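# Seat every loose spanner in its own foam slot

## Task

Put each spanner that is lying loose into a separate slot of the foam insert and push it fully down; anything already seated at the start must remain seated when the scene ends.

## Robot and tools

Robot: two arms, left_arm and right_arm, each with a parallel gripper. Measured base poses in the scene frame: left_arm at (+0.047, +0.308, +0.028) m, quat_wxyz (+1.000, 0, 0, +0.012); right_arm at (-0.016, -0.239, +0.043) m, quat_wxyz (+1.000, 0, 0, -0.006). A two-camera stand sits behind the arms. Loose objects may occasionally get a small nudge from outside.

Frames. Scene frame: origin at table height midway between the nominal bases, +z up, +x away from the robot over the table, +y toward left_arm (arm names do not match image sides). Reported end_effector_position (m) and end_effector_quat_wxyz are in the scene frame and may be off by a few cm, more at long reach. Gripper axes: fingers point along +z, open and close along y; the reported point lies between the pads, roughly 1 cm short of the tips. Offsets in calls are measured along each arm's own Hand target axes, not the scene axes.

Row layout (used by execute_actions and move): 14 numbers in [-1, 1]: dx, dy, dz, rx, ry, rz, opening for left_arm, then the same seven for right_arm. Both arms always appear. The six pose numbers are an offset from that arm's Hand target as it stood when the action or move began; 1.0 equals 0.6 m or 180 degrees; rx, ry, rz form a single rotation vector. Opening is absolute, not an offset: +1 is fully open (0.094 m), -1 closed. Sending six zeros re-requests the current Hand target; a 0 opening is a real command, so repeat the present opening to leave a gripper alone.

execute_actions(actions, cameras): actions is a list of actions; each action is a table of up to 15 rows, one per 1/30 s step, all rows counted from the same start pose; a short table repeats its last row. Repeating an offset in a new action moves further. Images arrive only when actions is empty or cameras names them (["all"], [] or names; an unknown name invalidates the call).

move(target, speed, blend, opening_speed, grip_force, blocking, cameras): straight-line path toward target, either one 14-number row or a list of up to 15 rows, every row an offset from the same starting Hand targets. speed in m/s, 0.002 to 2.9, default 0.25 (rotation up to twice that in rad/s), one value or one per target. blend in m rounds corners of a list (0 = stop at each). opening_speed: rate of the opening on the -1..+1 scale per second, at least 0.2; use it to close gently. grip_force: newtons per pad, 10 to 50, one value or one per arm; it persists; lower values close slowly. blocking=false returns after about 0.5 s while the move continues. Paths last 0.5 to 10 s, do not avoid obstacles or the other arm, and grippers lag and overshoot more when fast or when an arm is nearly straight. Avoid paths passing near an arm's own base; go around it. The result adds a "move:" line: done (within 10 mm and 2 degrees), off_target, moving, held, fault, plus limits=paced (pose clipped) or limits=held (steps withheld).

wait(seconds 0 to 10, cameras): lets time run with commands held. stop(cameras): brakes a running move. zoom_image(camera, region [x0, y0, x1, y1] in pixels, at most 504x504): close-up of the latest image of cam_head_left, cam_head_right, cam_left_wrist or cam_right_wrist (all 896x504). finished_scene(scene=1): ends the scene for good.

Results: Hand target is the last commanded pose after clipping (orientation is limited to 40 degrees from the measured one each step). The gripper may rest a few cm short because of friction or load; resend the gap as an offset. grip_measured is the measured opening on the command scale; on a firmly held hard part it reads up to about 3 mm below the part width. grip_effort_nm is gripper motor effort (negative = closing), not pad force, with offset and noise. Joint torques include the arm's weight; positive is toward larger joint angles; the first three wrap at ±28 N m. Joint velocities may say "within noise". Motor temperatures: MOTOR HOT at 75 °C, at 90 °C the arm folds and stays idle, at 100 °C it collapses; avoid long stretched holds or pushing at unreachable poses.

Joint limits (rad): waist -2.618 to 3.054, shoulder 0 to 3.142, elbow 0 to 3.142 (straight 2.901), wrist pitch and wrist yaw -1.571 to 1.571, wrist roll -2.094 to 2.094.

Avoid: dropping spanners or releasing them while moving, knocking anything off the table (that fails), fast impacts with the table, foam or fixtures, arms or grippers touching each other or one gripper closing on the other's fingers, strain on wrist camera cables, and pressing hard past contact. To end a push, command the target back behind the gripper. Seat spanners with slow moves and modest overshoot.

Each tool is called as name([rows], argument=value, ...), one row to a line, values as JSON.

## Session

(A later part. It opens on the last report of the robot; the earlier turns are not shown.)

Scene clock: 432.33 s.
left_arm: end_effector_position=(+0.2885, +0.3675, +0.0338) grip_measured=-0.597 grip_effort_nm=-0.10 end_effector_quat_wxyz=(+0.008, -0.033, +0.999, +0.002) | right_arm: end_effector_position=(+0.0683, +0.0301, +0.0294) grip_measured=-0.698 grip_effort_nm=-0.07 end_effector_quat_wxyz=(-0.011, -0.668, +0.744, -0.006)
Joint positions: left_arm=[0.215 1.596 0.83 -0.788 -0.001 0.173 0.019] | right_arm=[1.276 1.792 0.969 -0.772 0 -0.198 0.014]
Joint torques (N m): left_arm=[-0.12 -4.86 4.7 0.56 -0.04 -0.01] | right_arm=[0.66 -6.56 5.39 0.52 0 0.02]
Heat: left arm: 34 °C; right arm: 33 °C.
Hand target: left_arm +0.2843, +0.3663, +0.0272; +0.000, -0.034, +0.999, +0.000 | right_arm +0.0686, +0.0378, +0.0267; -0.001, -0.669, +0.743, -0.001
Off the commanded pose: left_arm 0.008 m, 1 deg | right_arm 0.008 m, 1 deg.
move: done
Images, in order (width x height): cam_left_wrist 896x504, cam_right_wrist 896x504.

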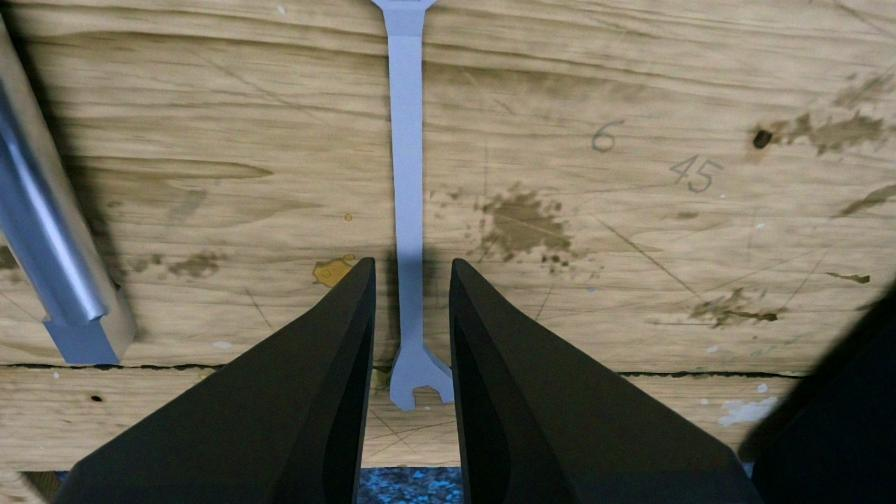

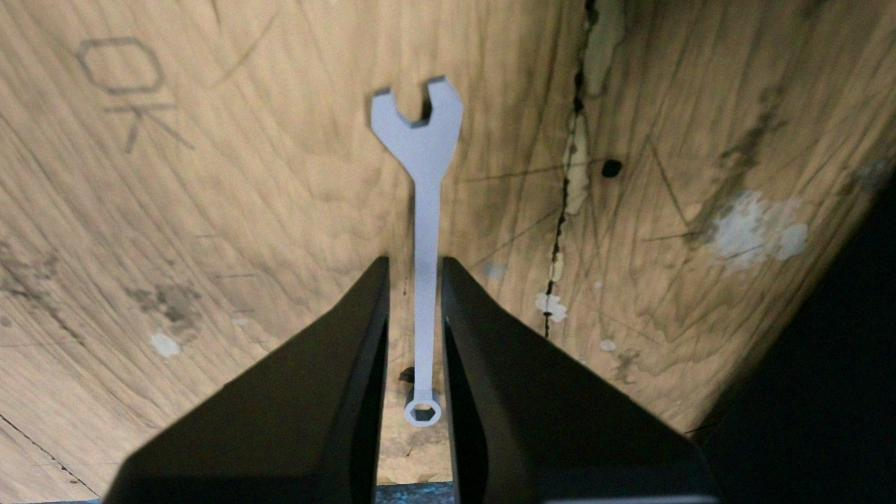

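move([
  [0.0,0.0,0.010,0,0,0,-0.6,-0.01,-0.012,-0.035,0,0,0,-0.7],
  [0.0,0.0,0.018,0,0,0,-0.6,-0.003,-0.007,-0.008,0,0,0,-0.7],
], speed=0.06, cameras=["cam_left_wrist","cam_right_wrist"])

Scene clock: 434.37 s.
left_arm: end_effector_position=(+0.2889, +0.3676, +0.0231) grip_measured=-0.597 grip_effort_nm=-0.10 end_effector_quat_wxyz=(+0.008, -0.033, +0.999, +0.002) | right_arm: end_effector_position=(+0.0732, +0.0402, +0.0366) grip_measured=-0.698 grip_effort_nm=-0.08 end_effector_quat_wxyz=(+0.000, -0.670, +0.743, +0.000)
Joint positions: left_arm=[0.215 1.621 0.806 -0.739 -0.001 0.173 0.019] | right_arm=[1.27 1.792 1.003 -0.781 0 -0.208 0.014]
Joint torques (N m): left_arm=[0.13 -4.82 4.44 0.52 -0.03 -0.02] | right_arm=[-0.05 -6.83 4.34 0.41 0 0]
Heat: left arm: 34 °C; right arm: 33 °C.
Hand target: left_arm +0.2844, +0.3663, +0.0164; +0.001, -0.034, +0.999, +0.000 | right_arm +0.0731, +0.0391, +0.0315; -0.001, -0.669, +0.743, -0.001
Off the commanded pose: left_arm 0.008 m, 1 deg | right_arm 0.005 m, 0 deg.
move: done
Images, in order (width x height): cam_left_wrist 896x504, cam_right_wrist 896x504.

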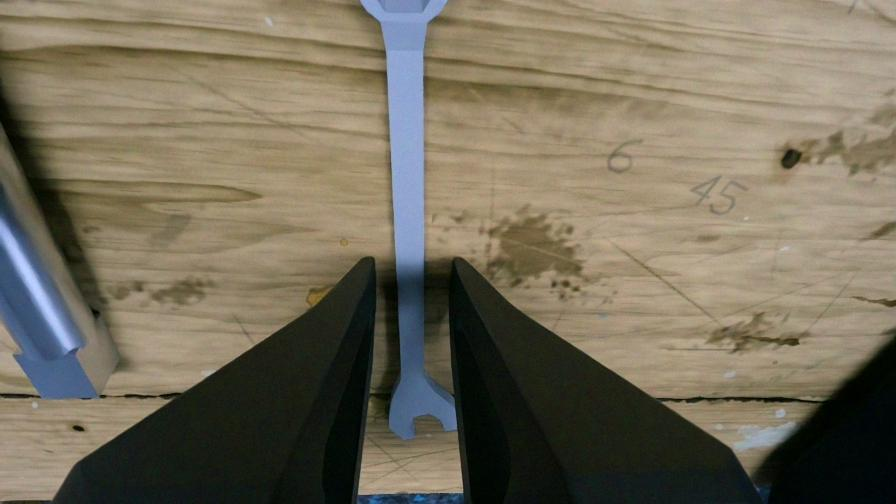

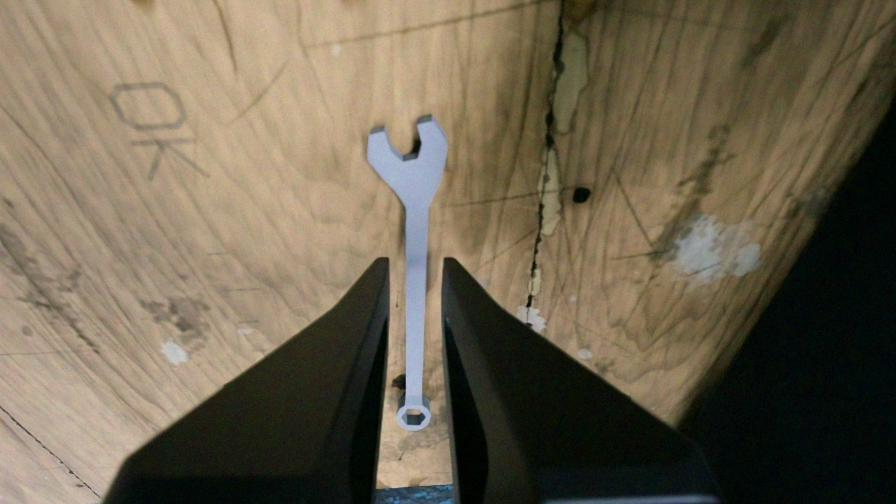

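move([
  [0.0,0.0,0.006,0,0,0,-0.6,0.01,0.0,-0.01,0,0,0,-0.7],
  [0.0,0.0,0.012,0,0,0,-0.6,0.009,0.0,0.014,0,0,0,-0.7],
], speed=0.05, cameras=["cam_left_wrist","cam_right_wrist"])

Scene clock: 435.80 s.
left_arm: end_effector_position=(+0.2906, +0.3680, +0.0224) grip_measured=-0.597 grip_effort_nm=-0.10 end_effector_quat_wxyz=(+0.011, -0.033, +0.999, +0.003) | right_arm: end_effector_position=(+0.0707, +0.0324, +0.0294) grip_measured=-0.698 grip_effort_nm=-0.08 end_effector_quat_wxyz=(-0.006, -0.670, +0.743, -0.003)
Joint positions: left_arm=[0.215 1.624 0.805 -0.729 -0.001 0.173 0.019] | right_arm=[1.27 1.792 0.969 -0.761 0 -0.208 0.014]
Joint torques (N m): left_arm=[0.02 -3.86 3.15 0.79 -0.01 0] | right_arm=[-0.46 -6.63 3.85 0.6 0 -0.05]
Heat: left arm: 34 °C; right arm: 33 °C.
Hand target: left_arm +0.2844, +0.3663, +0.0093; +0.001, -0.034, +0.999, +0.000 | right_arm +0.0725, +0.0337, +0.0231; -0.001, -0.669, +0.743, -0.001
Off the commanded pose: left_arm 0.015 m, 1 deg | right_arm 0.007 m, 1 deg.
move: off_target (left_arm)
Images, in order (width x height): cam_left_wrist 896x504, cam_right_wrist 896x504.

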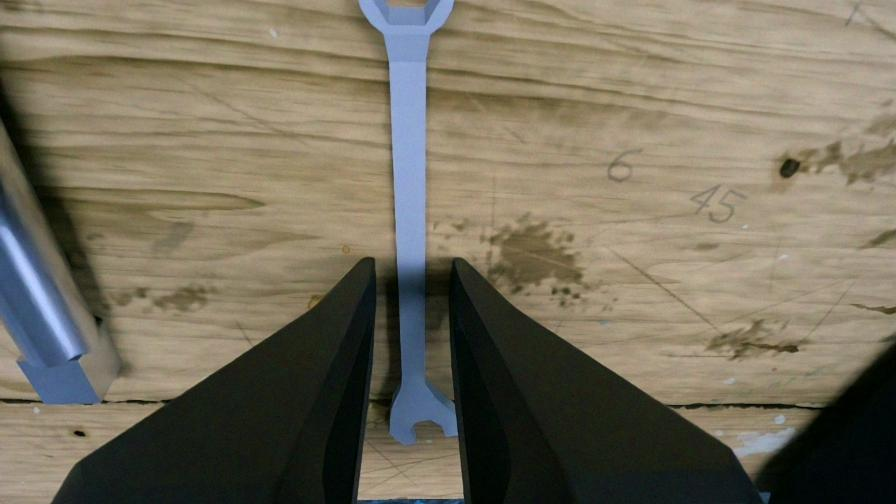

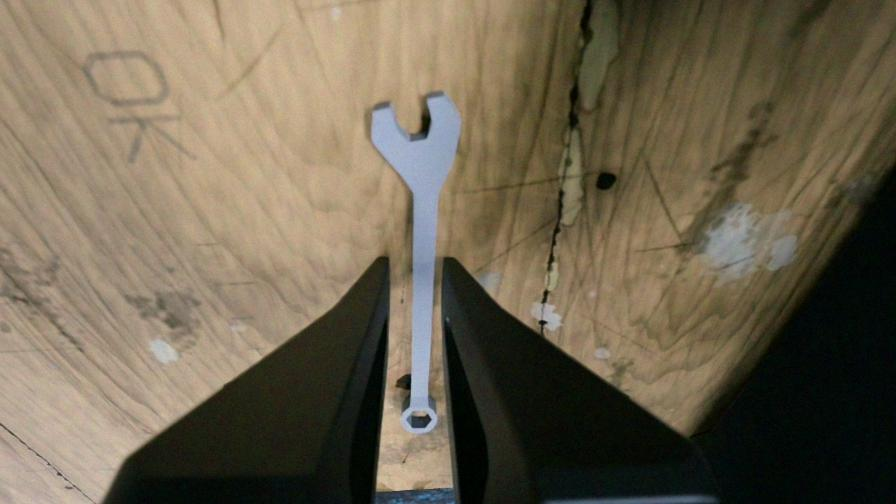

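move([
  [0.0,0.0,-0.013,0,0,0,-0.6,0,-0.0015,-0.002,0,0,0,-0.7],
  [0.0,0.0,-0.013,0,0,0,-0.98,0,-0.0015,-0.002,0,0,0,-0.96],
], speed=0.05, opening_speed=0.4, cameras=["cam_left_wrist","cam_right_wrist"])

Scene clock: 437.97 s.
left_arm: end_effector_position=(+0.2905, +0.3691, +0.0224) grip_measured=-0.942 grip_effort_nm=-0.93 end_effector_quat_wxyz=(+0.011, -0.033, +0.999, +0.006) | right_arm: end_effector_position=(+0.0725, +0.0331, +0.0294) grip_measured=-0.953 grip_effort_nm=-0.80 end_effector_quat_wxyz=(-0.002, -0.669, +0.743, -0.005)
Joint positions: left_arm=[0.215 1.624 0.805 -0.729 -0.006 0.173 0.003] | right_arm=[1.27 1.792 0.969 -0.757 0.007 -0.208 0.002]
Joint torques (N m): left_arm=[0.03 -5.08 4.63 0.45 0.03 0.03] | right_arm=[-0.62 -6.8 4.08 0.51 -0.07 -0.09]
Heat: left arm: 34 °C; right arm: 33 °C.
Hand target: left_arm +0.2844, +0.3663, +0.0171; +0.001, -0.034, +0.999, +0.000 | right_arm +0.0734, +0.0336, +0.0243; -0.001, -0.669, +0.743, -0.001
Off the commanded pose: left_arm 0.009 m, 1 deg | right_arm 0.005 m, 1 deg.
move: done
Images, in order (width x height): cam_left_wrist 896x504, cam_right_wrist 896x504.

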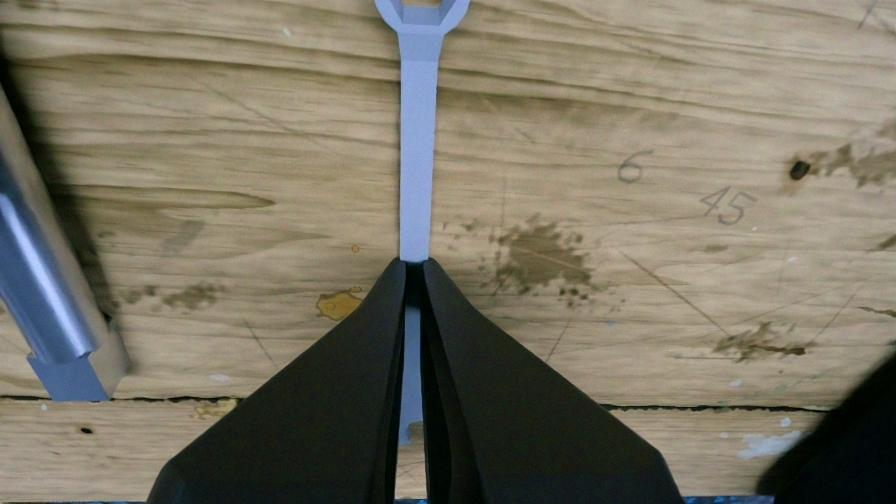

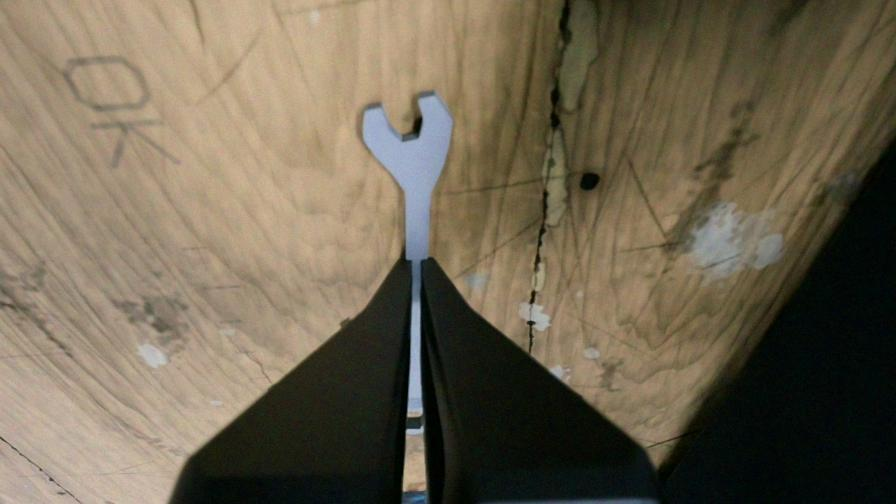

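move([
  [0.0,0.0,-0.1,0,0,0,-0.98,0,0,-0.1,0,0,0,-0.97],
  [0.0,0.0,-0.31,0,0,0,-0.98,0,0,-0.31,0,0,0,-0.97],
  [0.0,0.0,-0.31,0,0,0,-0.98,0.2547,-0.4568,-0.3,0,0,-0.0105,-0.97],
  [0.0662,-0.3735,-0.31,0,0,0.2,-0.98,0.2547,-0.4568,-0.14,0,0,-0.0105,-0.97],
], speed=[0.1,0.25,0.3,0.3], blend=[0.02,0.03,0.02,0], cameras=["cam_left_wrist","cam_right_wrist"])

zoom_image(camera="cam_right_wrist", region=[340, 0, 640, 300])

Scene clock: 442.70 s.
left_arm: end_effector_position=(+0.2553, +0.1442, +0.1982) grip_measured=-0.945 grip_effort_nm=-0.99 end_effector_quat_wxyz=(-0.007, +0.279, +0.960, +0.004) | right_arm: end_effector_position=(+0.3322, -0.1499, +0.1136) grip_measured=-0.962 grip_effort_nm=-1.00 end_effector_quat_wxyz=(+0.001, +0.677, -0.736, +0.009)
Joint positions: left_arm=[-0.695 1.569 1.479 -1.497 -0.002 -0.105 0.003] | right_arm=[0.267 1.917 1.495 -1.143 0.016 -1.232 0.002]
Joint torques (N m): left_arm=[-0.17 -5.37 9.39 0.33 -0.02 -0.03] | right_arm=[0.32 -9.09 5.23 0.28 -0.13 -0.11]
Heat: left arm: 34 °C; right arm: 33 °C.
Hand target: left_arm +0.2598, +0.1400, +0.2030; +0.000, +0.276, +0.961, +0.000 | right_arm +0.3302, -0.1465, +0.1087; +0.001, +0.682, -0.732, +0.001
Off the commanded pose: left_arm 0.008 m, 1 deg | right_arm 0.006 m, 1 deg.
move: done
Images, in order (width x height): cam_left_wrist 896x504, cam_right_wrist 896x504.

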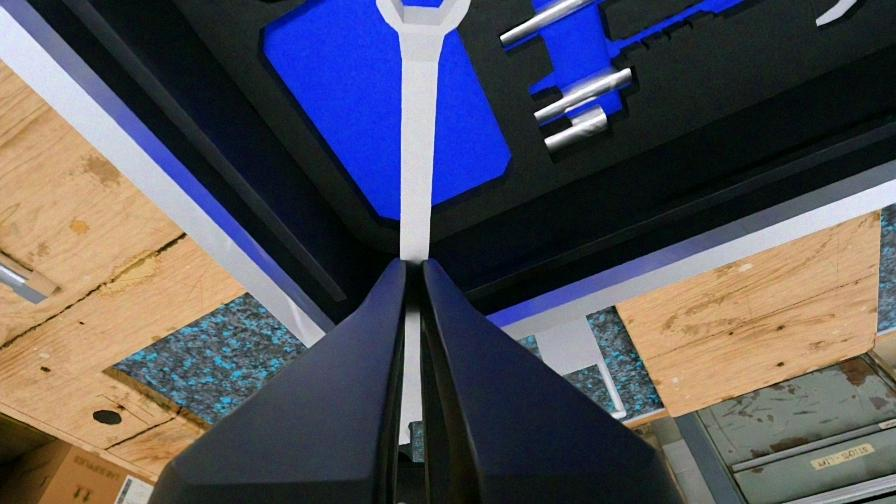

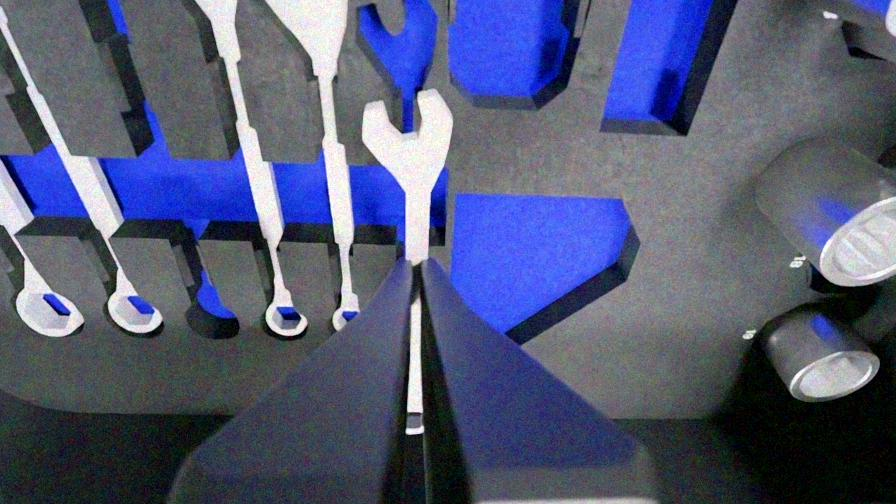

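Scaled by 1.680 from the camera's 896x504 image, which has a finer 1280x720 frame.

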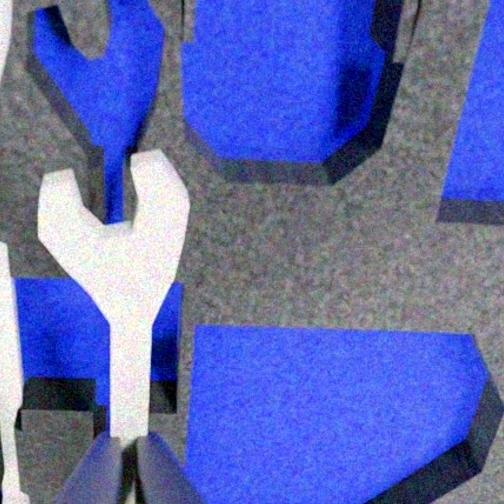

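move(target=[0.162,-0.3375,0.0,0,0,0.344,-0.98,-0.0141,0.0087,0.021,0,0,0,-0.97], speed=[0.25], cameras=["cam_left_wrist","cam_right_wrist"])

zoom_image(camera="cam_right_wrist", region=[340, 0, 560, 220])

Scene clock: 446.07 s.
left_arm: end_effector_position=(+0.0700, +0.0258, +0.1990) grip_measured=-0.945 grip_effort_nm=-0.99 end_effector_quat_wxyz=(-0.004, +0.728, +0.686, +0.004) | right_arm: end_effector_position=(+0.3291, -0.1423, +0.1025) grip_measured=-0.962 grip_effort_nm=-1.00 end_effector_quat_wxyz=(-0.002, +0.680, -0.733, +0.010)
Joint positions: left_arm=[-1.519 1.634 1.549 -1.497 -0.002 0.136 0.003] | right_arm=[0.29 1.917 1.45 -1.093 0.016 -1.217 0.002]
Joint torques (N m): left_arm=[0.02 -5.7 9.52 0.29 -0.07 0.1] | right_arm=[0.8 -8.79 4.97 0.33 -0.12 0.04]
Heat: left arm: 34 °C; right arm: 33 °C.
Hand target: left_arm +0.0699, +0.0201, +0.2028; +0.000, +0.731, +0.682, +0.000 | right_arm +0.3256, -0.1377, +0.0960; +0.001, +0.682, -0.732, +0.001
Off the commanded pose: left_arm 0.007 m, 1 deg | right_arm 0.009 m, 1 deg.
move: done
Images, in order (width x height): cam_left_wrist 896x504, cam_right_wrist 896x504.

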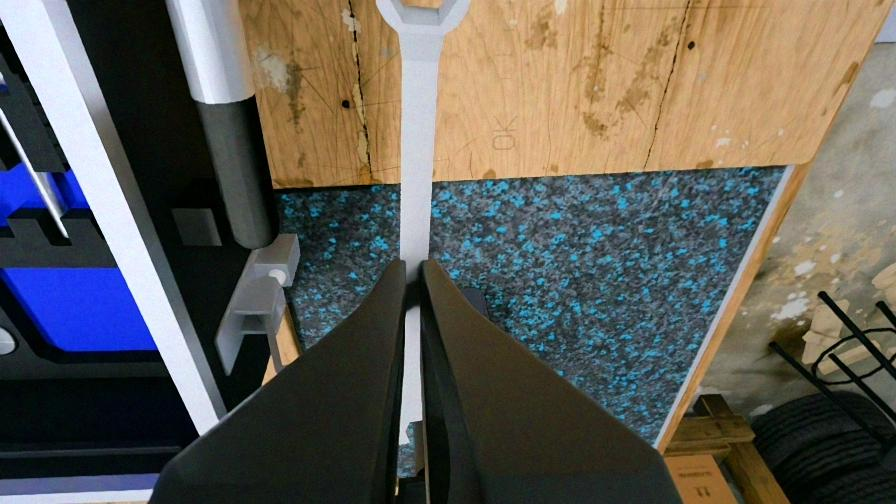

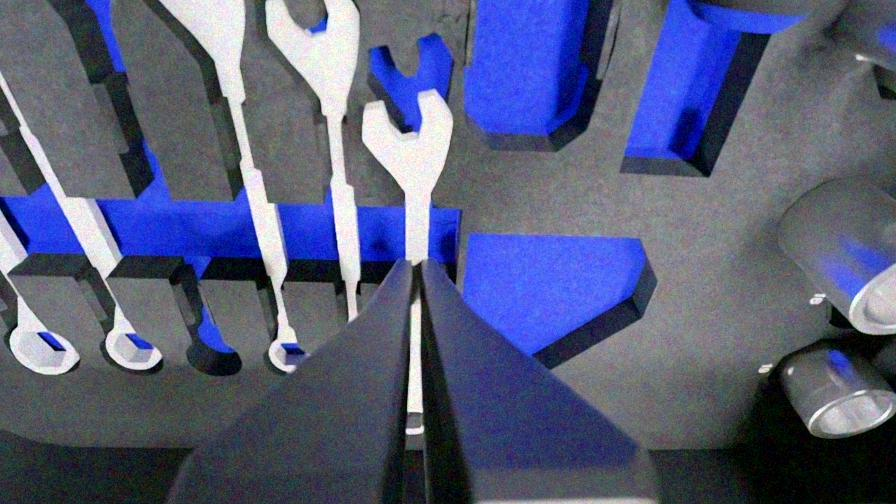

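Scaled by 2.291 from the camera's 896x504 image, which has a finer 1280x720 frame.

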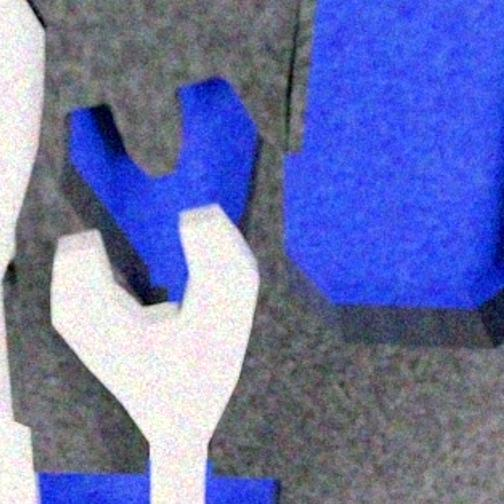

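move(target=[0,0,0.26,0,0,0,-0.98,-0.006,0.0011,0.012,0,0,0,-0.97], speed=[0.15], cameras=["cam_left_wrist","cam_right_wrist"])

zoom_image(camera="cam_right_wrist", region=[340, 0, 500, 160])

zoom_image(camera="cam_right_wrist", region=[360, 130, 480, 280])

Scene clock: 448.70 s.
left_arm: end_effector_position=(+0.0707, +0.0174, +0.0529) grip_measured=-0.945 grip_effort_nm=-0.99 end_effector_quat_wxyz=(+0.005, +0.729, +0.685, -0.003) | right_arm: end_effector_position=(+0.3288, -0.1387, +0.0956) grip_measured=-0.962 grip_effort_nm=-1.01 end_effector_quat_wxyz=(-0.002, +0.680, -0.733, +0.010)
Joint positions: left_arm=[-1.519 1.719 1.051 -0.891 -0.002 0.138 0.003] | right_arm=[0.3 1.925 1.434 -1.067 0.016 -1.207 0.002]
Joint torques (N m): left_arm=[-0.14 -6.2 5.04 0.53 -0.04 0.08] | right_arm=[0.79 -8.76 4.96 0.34 -0.14 0.03]
Heat: left arm: 34 °C; right arm: 33 °C.
Hand target: left_arm +0.0700, +0.0201, +0.0469; +0.000, +0.731, +0.682, +0.000 | right_arm +0.3251, -0.1342, +0.0889; +0.001, +0.682, -0.732, +0.001
Off the commanded pose: left_arm 0.007 m, 1 deg | right_arm 0.009 m, 1 deg.
move: done
Images, in order (width x height): cam_left_wrist 896x504, cam_right_wrist 896x504.

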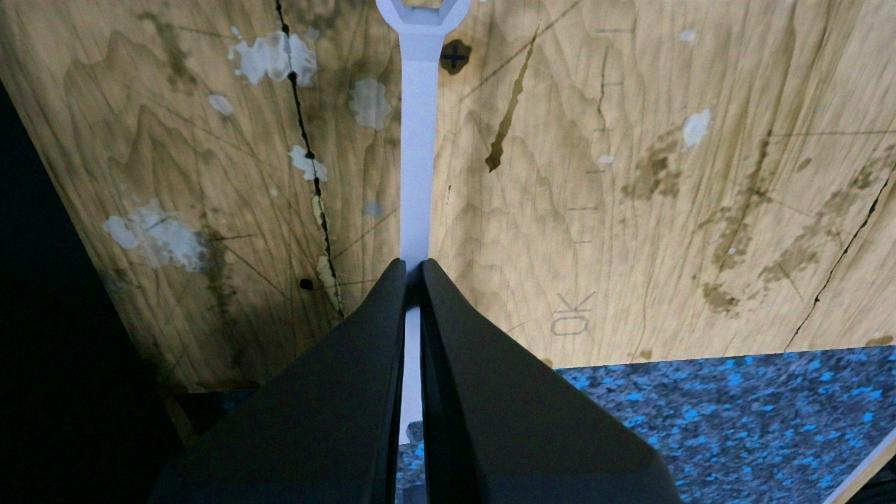

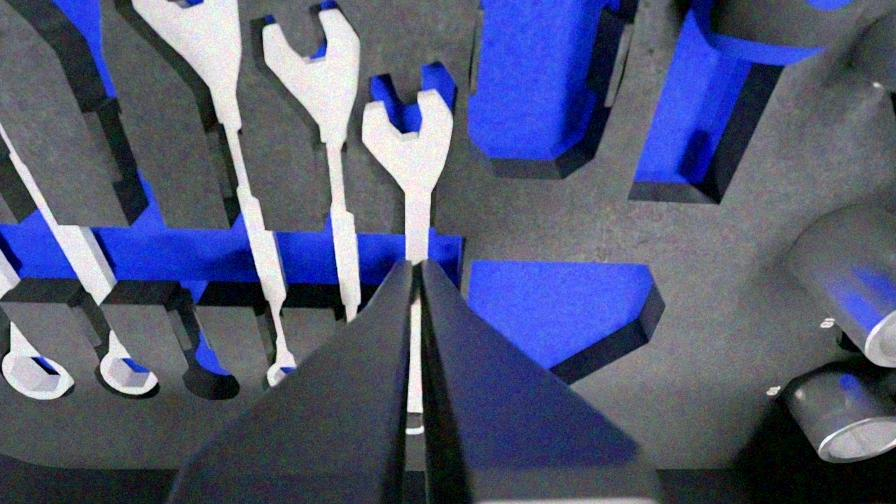

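Scaled by 3.150 from the camera's 896x504 image, which has a finer 1280x720 frame.

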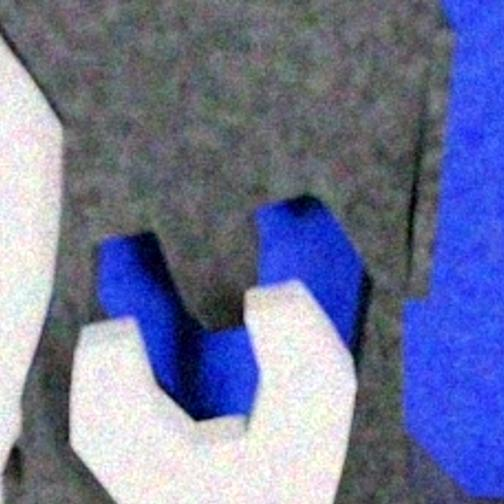

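Scaled by 3.360 from the camera's 896x504 image, which has a finer 1280x720 frame.

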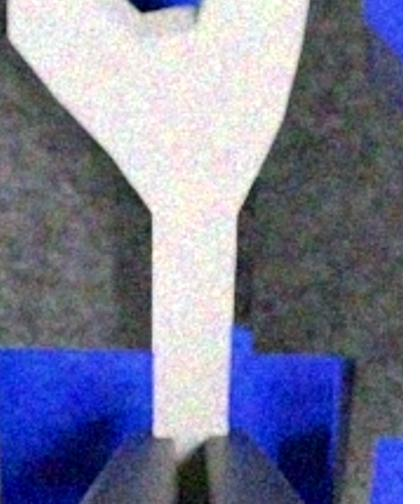

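move(target=[0,0,0.038,0,0,0,-0.98,-0.0005,0.0,0.015,0,0,0,-0.97], speed=[0.06], cameras=["cam_left_wrist","cam_right_wrist"])

zoom_image(camera="cam_right_wrist", region=[340, 0, 500, 160])

zoom_image(camera="cam_right_wrist", region=[360, 130, 480, 280])

Scene clock: 450.20 s.
left_arm: end_effector_position=(+0.0708, +0.0160, +0.0314) grip_measured=-0.945 grip_effort_nm=-0.99 end_effector_quat_wxyz=(+0.007, +0.729, +0.685, -0.004) | right_arm: end_effector_position=(+0.3295, -0.1385, +0.0892) grip_measured=-0.962 grip_effort_nm=-1.00 end_effector_quat_wxyz=(-0.003, +0.680, -0.733, +0.011)
Joint positions: left_arm=[-1.519 1.759 1.002 -0.798 -0.002 0.138 0.003] | right_arm=[0.3 1.931 1.415 -1.04 0.016 -1.206 0.002]
Joint torques (N m): left_arm=[0.1 -6.02 4.81 0.54 0 0.11] | right_arm=[0.88 -8.36 4.49 0.41 -0.12 0.04]
Heat: left arm: 34 °C; right arm: 33 °C.
Hand target: left_arm +0.0700, +0.0200, +0.0241; +0.001, +0.731, +0.682, +0.000 | right_arm +0.3252, -0.1339, +0.0798; +0.001, +0.682, -0.732, +0.001
Off the commanded pose: left_arm 0.008 m, 1 deg | right_arm 0.011 m, 1 deg.
move: off_target (right_arm)
Images, in order (width x height): cam_left_wrist 896x504, cam_right_wrist 896x504.

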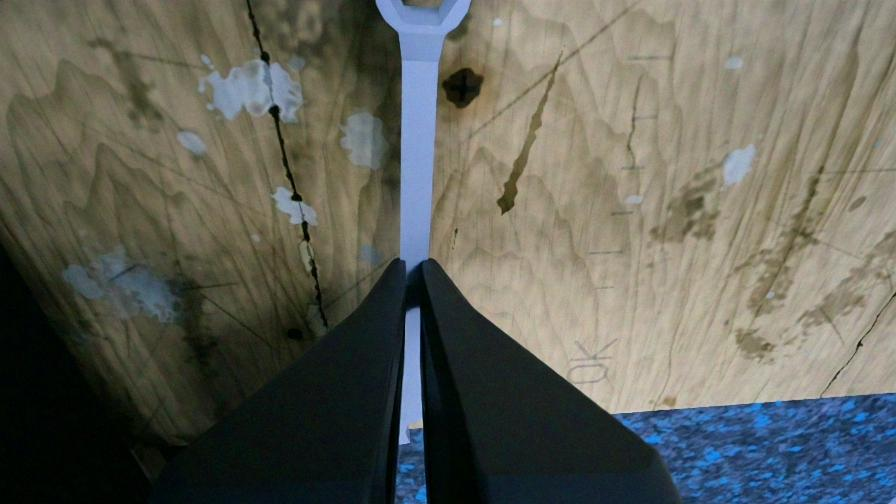

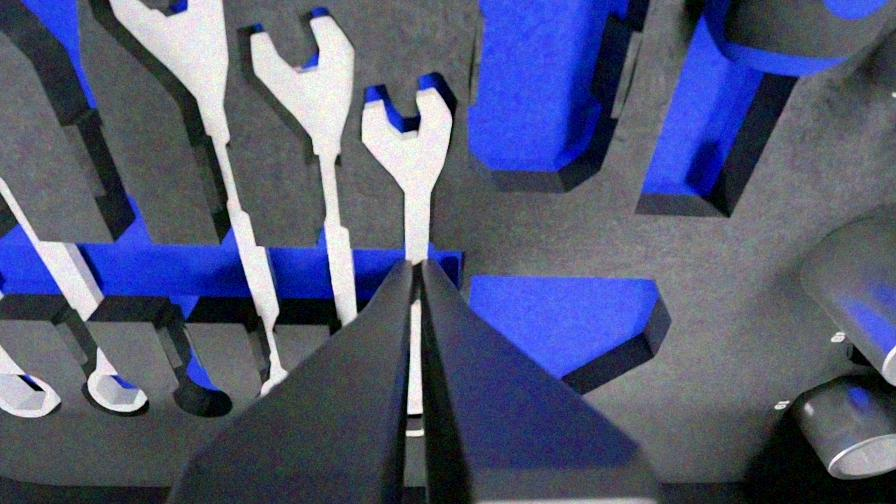

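Scaled by 3.150 from the camera's 896x504 image, which has a finer 1280x720 frame.

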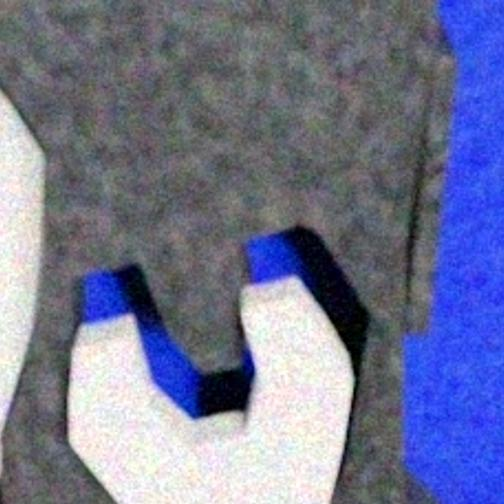

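Scaled by 3.360 from the camera's 896x504 image, which has a finer 1280x720 frame.

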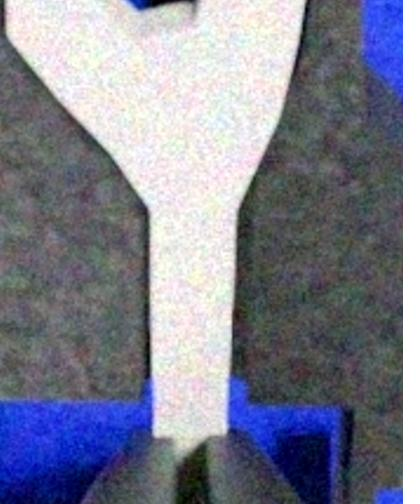

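move(target=[0,0,0.018,0,0,0,-0.98,0.0005,0.0,0.023,0,0,0,-0.97], speed=[0.05], cameras=["cam_right_wrist"])

zoom_image(camera="cam_right_wrist", region=[340, 0, 500, 270])

Scene clock: 451.17 s.
left_arm: end_effector_position=(+0.0707, +0.0169, +0.0224) grip_measured=-0.945 grip_effort_nm=-0.99 end_effector_quat_wxyz=(+0.006, +0.729, +0.685, -0.003) | right_arm: end_effector_position=(+0.3298, -0.1384, +0.0842) grip_measured=-0.962 grip_effort_nm=-1.00 end_effector_quat_wxyz=(-0.007, +0.680, -0.733, +0.012)
Joint positions: left_arm=[-1.519 1.777 0.984 -0.765 -0.002 0.138 0.003] | right_arm=[0.3 1.931 1.395 -1.012 0.016 -1.206 0.002]
Joint torques (N m): left_arm=[-0.06 -5.81 4.25 0.68 -0.01 0.13] | right_arm=[0.75 -7.08 3.23 0.7 -0.12 0.02]
Heat: left arm: 34 °C; right arm: 33 °C.
Hand target: left_arm +0.0700, +0.0202, +0.0133; +0.000, +0.731, +0.682, +0.000 | right_arm +0.3251, -0.1342, +0.0660; +0.001, +0.682, -0.732, +0.001
Off the commanded pose: left_arm 0.010 m, 1 deg | right_arm 0.019 m, 2 deg.
move: off_target (right_arm)
Images, in order (width x height): cam_right_wrist 896x504.

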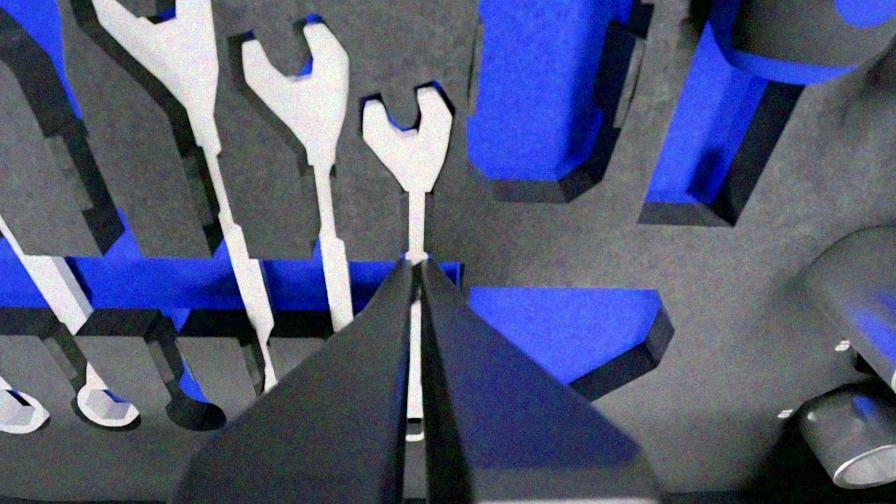

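Scaled by 1.867 from the camera's 896x504 image, which has a finer 1280x720 frame.

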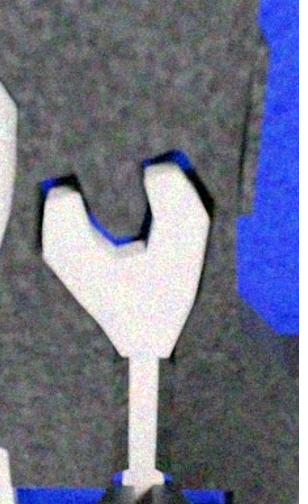

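move(target=[0,0,0.003,0,0,0,-0.98,0.0,0.0,0.02,0,0,0,-0.97], speed=[0.05], cameras=["cam_right_wrist"])

zoom_image(camera="cam_right_wrist", region=[340, 0, 500, 270])

Scene clock: 451.97 s.
left_arm: end_effector_position=(+0.0707, +0.0169, +0.0224) grip_measured=-0.945 grip_effort_nm=-0.99 end_effector_quat_wxyz=(+0.006, +0.729, +0.685, -0.003) | right_arm: end_effector_position=(+0.3300, -0.1384, +0.0790) grip_measured=-0.962 grip_effort_nm=-1.00 end_effector_quat_wxyz=(-0.010, +0.680, -0.733, +0.014)
Joint positions: left_arm=[-1.519 1.777 0.984 -0.764 -0.002 0.138 0.003] | right_arm=[0.3 1.931 1.372 -0.982 0.016 -1.206 0.002]
Joint torques (N m): left_arm=[0.02 -5.61 4 0.73 -0.04 0.09] | right_arm=[0.76 -5.89 2.63 0.87 -0.14 0.03]
Heat: left arm: 34 °C; right arm: 32 °C.
Hand target: left_arm +0.0700, +0.0202, +0.0115; +0.000, +0.731, +0.682, +0.000 | right_arm +0.3252, -0.1342, +0.0540; +0.001, +0.682, -0.732, +0.001
Off the commanded pose: left_arm 0.011 m, 1 deg | right_arm 0.026 m, 2 deg.
move: off_target (left_arm, right_arm)
Images, in order (width x height): cam_right_wrist 896x504.

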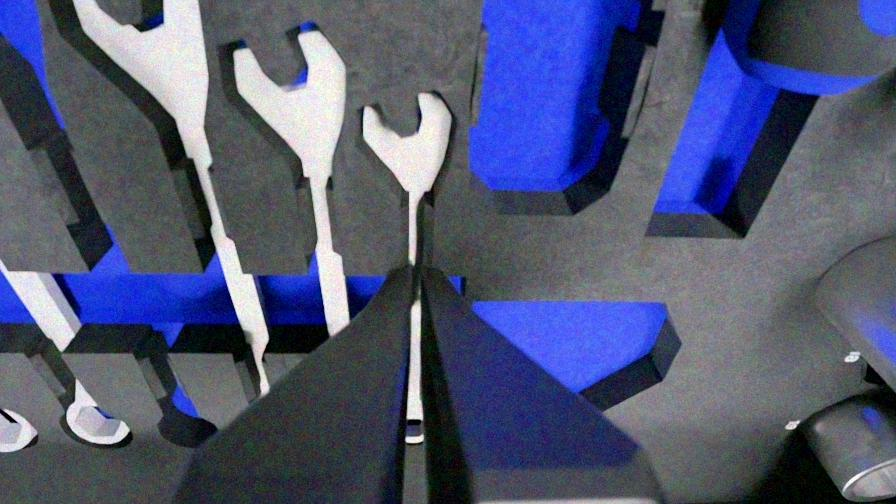

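Scaled by 1.867 from the camera's 896x504 image, which has a finer 1280x720 frame.

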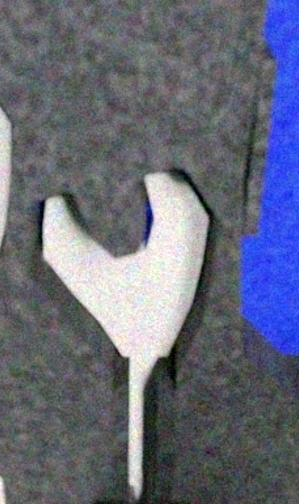

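move([
  [0,0,-0.013,0,0,0,-0.98,0.0,0.0,-0.024,0,0,0,-0.97],
  [0,0,-0.013,0,0,0,-0.7,0.0,0.0,-0.024,0,0,0,-0.8],
  [0,0,-0.1,0,0,0,-0.7,0.0,0.0,-0.08,0,0,0,-0.8],
  [0,0,-0.31,0,0,0,-0.7,0.0,0.0,-0.12,0,0,0,-0.8],
], speed=[0.06,0.06,0.08,0.2], blend=[0,0,0.01,0], cameras=["cam_left_wrist","cam_right_wrist"])

zoom_image(camera="cam_right_wrist", region=[300, 40, 540, 360])

Scene clock: 455.60 s.
left_arm: end_effector_position=(+0.0701, +0.0227, +0.1910) grip_measured=-0.703 grip_effort_nm=0.18 end_effector_quat_wxyz=(-0.006, +0.729, +0.685, +0.006) | right_arm: end_effector_position=(+0.3198, -0.1417, +0.1088) grip_measured=-0.802 grip_effort_nm=0.12 end_effector_quat_wxyz=(+0.025, +0.680, -0.733, -0.003)
Joint positions: left_arm=[-1.519 1.647 1.531 -1.472 -0.001 0.138 0.014] | right_arm=[0.3 1.935 1.5 -1.184 0.017 -1.206 0.009]
Joint torques (N m): left_arm=[-0.03 -6.89 8.84 0.25 -0.05 0.07] | right_arm=[0.8 -12.48 8.73 -0.05 -0.14 0.01]
Heat: left arm: 34 °C; right arm: 33 °C.
Hand target: left_arm +0.0698, +0.0201, +0.1974; +0.000, +0.731, +0.682, +0.000 | right_arm +0.3252, -0.1341, +0.1260; +0.001, +0.682, -0.732, +0.001
Off the commanded pose: left_arm 0.007 m, 1 deg | right_arm 0.020 m, 3 deg.
move: off_target (right_arm); target 2's new opening was sent with right_arm's hand 0.012 m and 2 deg from that target
Images, in order (width x height): cam_left_wrist 896x504, cam_right_wrist 896x504.

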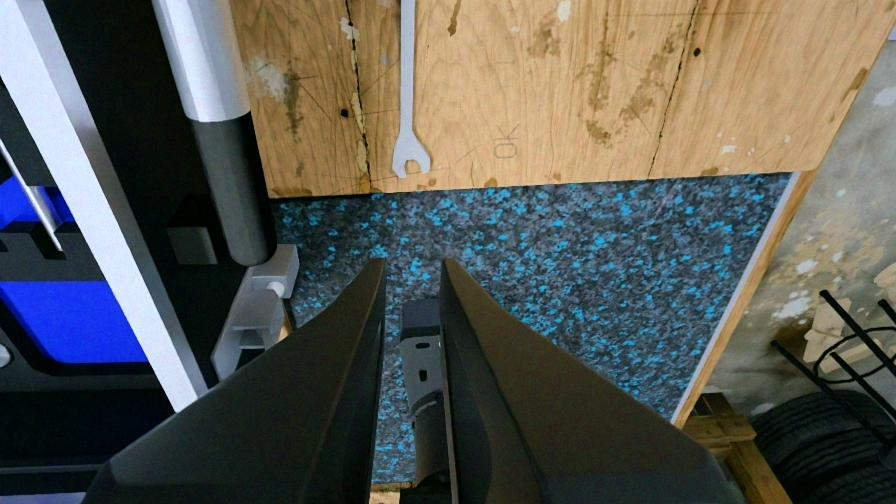

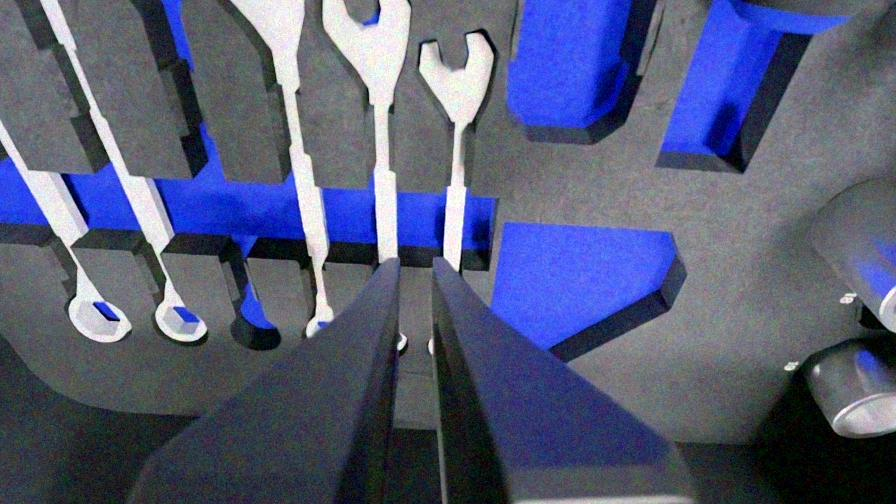

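Scaled by 1.575 from the camera's 896x504 image, which has a finer 1280x720 frame.

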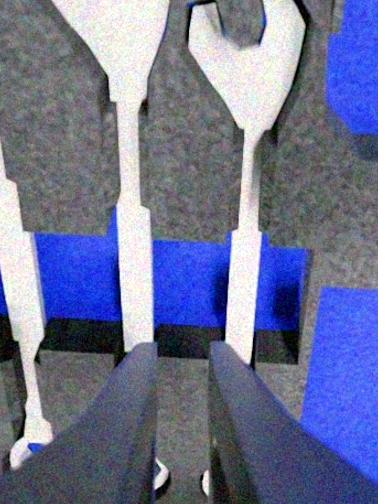

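move([
  [0.2023,0.2699,-0.01,0,0,-0.1,-0.7,0.0,0.0,0.03,0,0,0,-0.98],
  [0.538,0.2968,-0.01,0,0,-0.4,-0.7,0.0,0.0,0.058,0,0,0,-0.98],
], speed=[0.25,0.25], blend=[0.03,0], cameras=["cam_right_wrist"])

zoom_image(camera="cam_right_wrist", region=[340, 120, 500, 320])

Scene clock: 459.83 s.
left_arm: end_effector_position=(+0.2706, +0.3300, +0.2044) grip_measured=-0.703 grip_effort_nm=0.18 end_effector_quat_wxyz=(+0.004, +0.195, +0.981, +0.004) | right_arm: end_effector_position=(+0.3282, -0.1391, +0.0941) grip_measured=-0.976 grip_effort_nm=-0.16 end_effector_quat_wxyz=(+0.004, +0.680, -0.733, +0.008)
Joint positions: left_arm=[0.066 1.398 1.348 -1.511 -0.006 0.483 0.014] | right_arm=[0.3 1.935 1.441 -1.077 0.017 -1.206 0.001]
Joint torques (N m): left_arm=[0.42 -4.05 6.65 0.32 0 -0.03] | right_arm=[0.73 -9.87 4.88 0.3 -0.14 0.02]
Heat: left arm: 34 °C; right arm: 34 °C.
Hand target: left_arm +0.2701, +0.3296, +0.2036; +0.000, +0.191, +0.982, +0.000 | right_arm +0.3252, -0.1341, +0.0912; +0.001, +0.682, -0.732, +0.001
Off the commanded pose: left_arm 0.001 m, 1 deg | right_arm 0.006 m, 1 deg.
move: done; blend cut to 0 m at target 1
Images, in order (width x height): cam_right_wrist 896x504.

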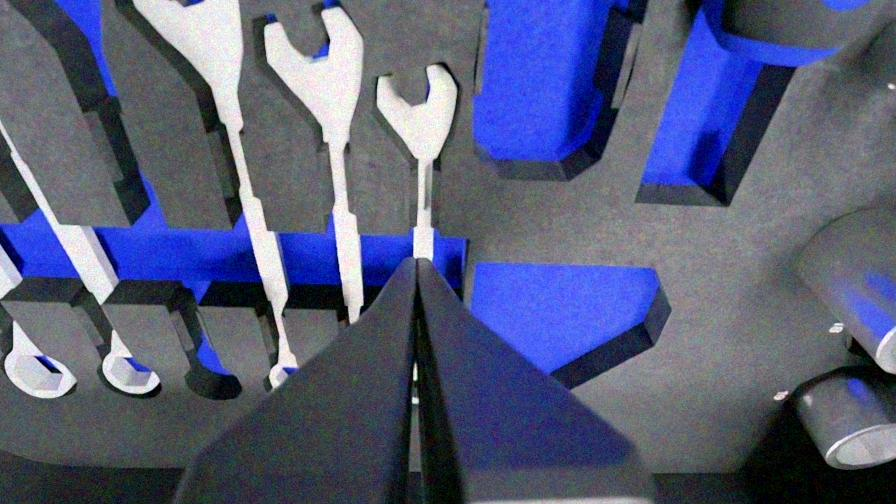

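Scaled by 2.520 from the camera's 896x504 image, which has a finer 1280x720 frame.

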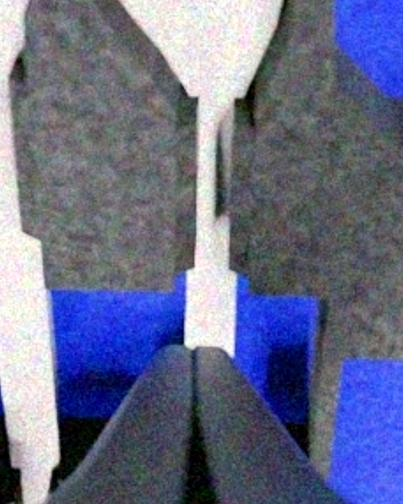

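move([
  [0,0,0,0,0,0,-0.7,0.0,-0.0035,0.0,0,0,0,-0.98],
  [0,0,0,0,0,0,-0.7,0.0,-0.003,0.052,0,0,0,-0.98],
], speed=[0.06,0.06], cameras=["cam_right_wrist"])

zoom_image(camera="cam_right_wrist", region=[340, 40, 500, 300])

Scene clock: 475.13 s.
left_arm: end_effector_position=(+0.2706, +0.3300, +0.2044) grip_measured=-0.703 grip_effort_nm=0.18 end_effector_quat_wxyz=(+0.004, +0.195, +0.981, +0.004) | right_arm: end_effector_position=(+0.3281, -0.1391, +0.0810) grip_measured=-0.976 grip_effort_nm=-0.16 end_effector_quat_wxyz=(+0.002, +0.680, -0.733, +0.009)
Joint positions: left_arm=[0.066 1.398 1.348 -1.511 -0.006 0.483 0.014] | right_arm=[0.3 1.944 1.4 -1.022 0.017 -1.206 0.001]
Joint torques (N m): left_arm=[0.27 -3.95 6.93 0.32 0.02 0] | right_arm=[0.57 -7.15 2.33 0.99 -0.15 0]
Motor temperatures (°C): left_arm=[28 29 33 33 25 26 26] | right_arm=[27 35 32 25 28 26 26]
Heat: left arm: 33 °C; right arm: 35 °C.
Hand target: left_arm +0.2701, +0.3296, +0.2036; +0.000, +0.191, +0.982, +0.000 | right_arm +0.3269, -0.1344, +0.0600; +0.001, +0.682, -0.732, +0.001
Off the commanded pose: left_arm 0.001 m, 1 deg | right_arm 0.022 m, 1 deg.
move: off_target (right_arm)
Images, in order (width x height): cam_right_wrist 896x504.

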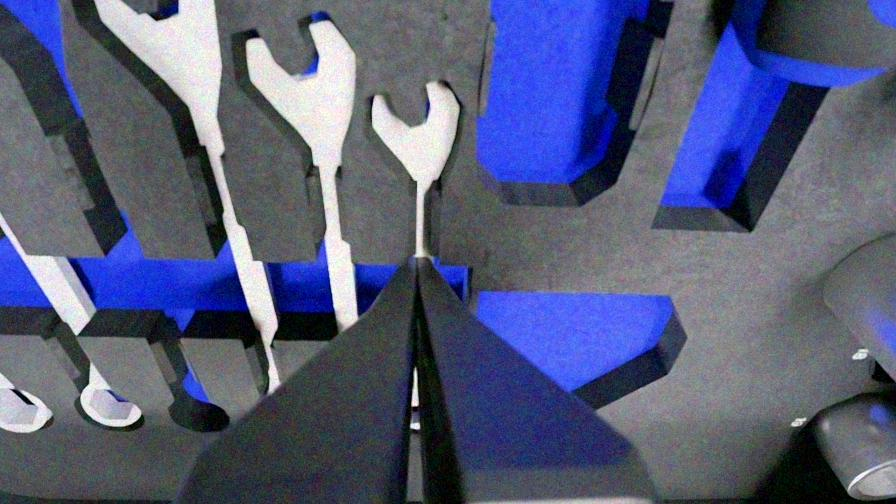

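Scaled by 1.938 from the camera's 896x504 image, which has a finer 1280x720 frame.

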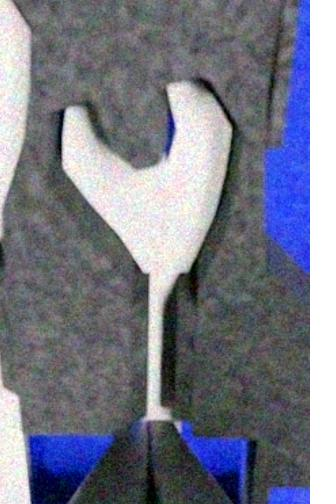

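move([
  [0,0,0,0,0,0,-0.7,0.0,0,0.018,0,0,0,-0.98],
  [0,0,0,0,0,0,-0.7,0.04,0.0,-0.07,0,0,0,-0.98],
  [0,0,0,0,0,0,-0.7,0.09,0.008,-0.06,0,0,0,-0.98],
], speed=[0.06,0.12,0.12], blend=[0,0.01,0], cameras=["cam_right_wrist"])

zoom_image(camera="cam_right_wrist", region=[340, 120, 500, 320])

Scene clock: 477.50 s.
left_arm: end_effector_position=(+0.2706, +0.3300, +0.2044) grip_measured=-0.703 grip_effort_nm=0.18 end_effector_quat_wxyz=(+0.004, +0.195, +0.981, +0.004) | right_arm: end_effector_position=(+0.3236, -0.1880, +0.0903) grip_measured=-0.976 grip_effort_nm=-0.16 end_effector_quat_wxyz=(+0.003, +0.678, -0.735, +0.001)
Joint positions: left_arm=[0.066 1.398 1.348 -1.511 -0.006 0.483 0.014] | right_arm=[0.161 1.888 1.361 -1.049 0.006 -1.34 0.001]
Joint torques (N m): left_arm=[0.34 -4.11 6.84 0.33 0 -0.02] | right_arm=[0.13 -11.84 4.81 0.06 -0.01 -0.13]
Heat: left arm: 33 °C; right arm: 35 °C.
Hand target: left_arm +0.2701, +0.3296, +0.2036; +0.000, +0.191, +0.982, +0.000 | right_arm +0.3184, -0.1878, +0.0962; +0.001, +0.682, -0.732, +0.001
Off the commanded pose: left_arm 0.001 m, 1 deg | right_arm 0.008 m, 1 deg.
move: done
Images, in order (width x height): cam_right_wrist 896x504.

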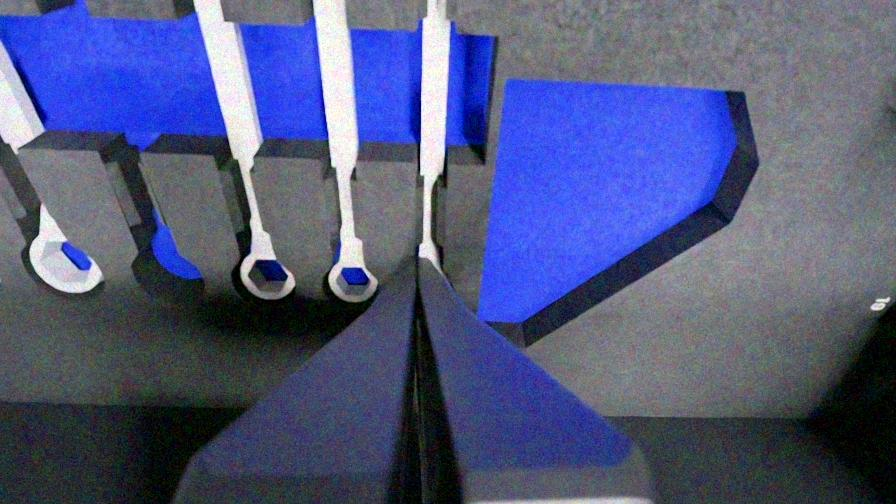

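Scaled by 2.520 from the camera's 896x504 image, which has a finer 1280x720 frame.

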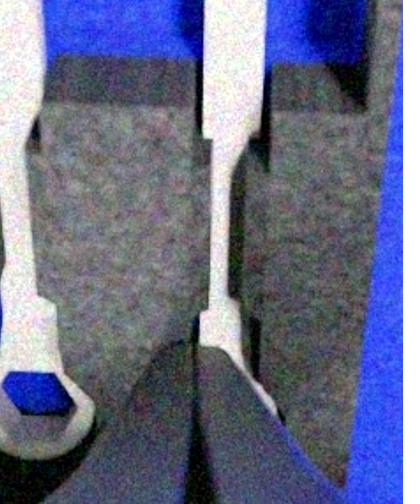

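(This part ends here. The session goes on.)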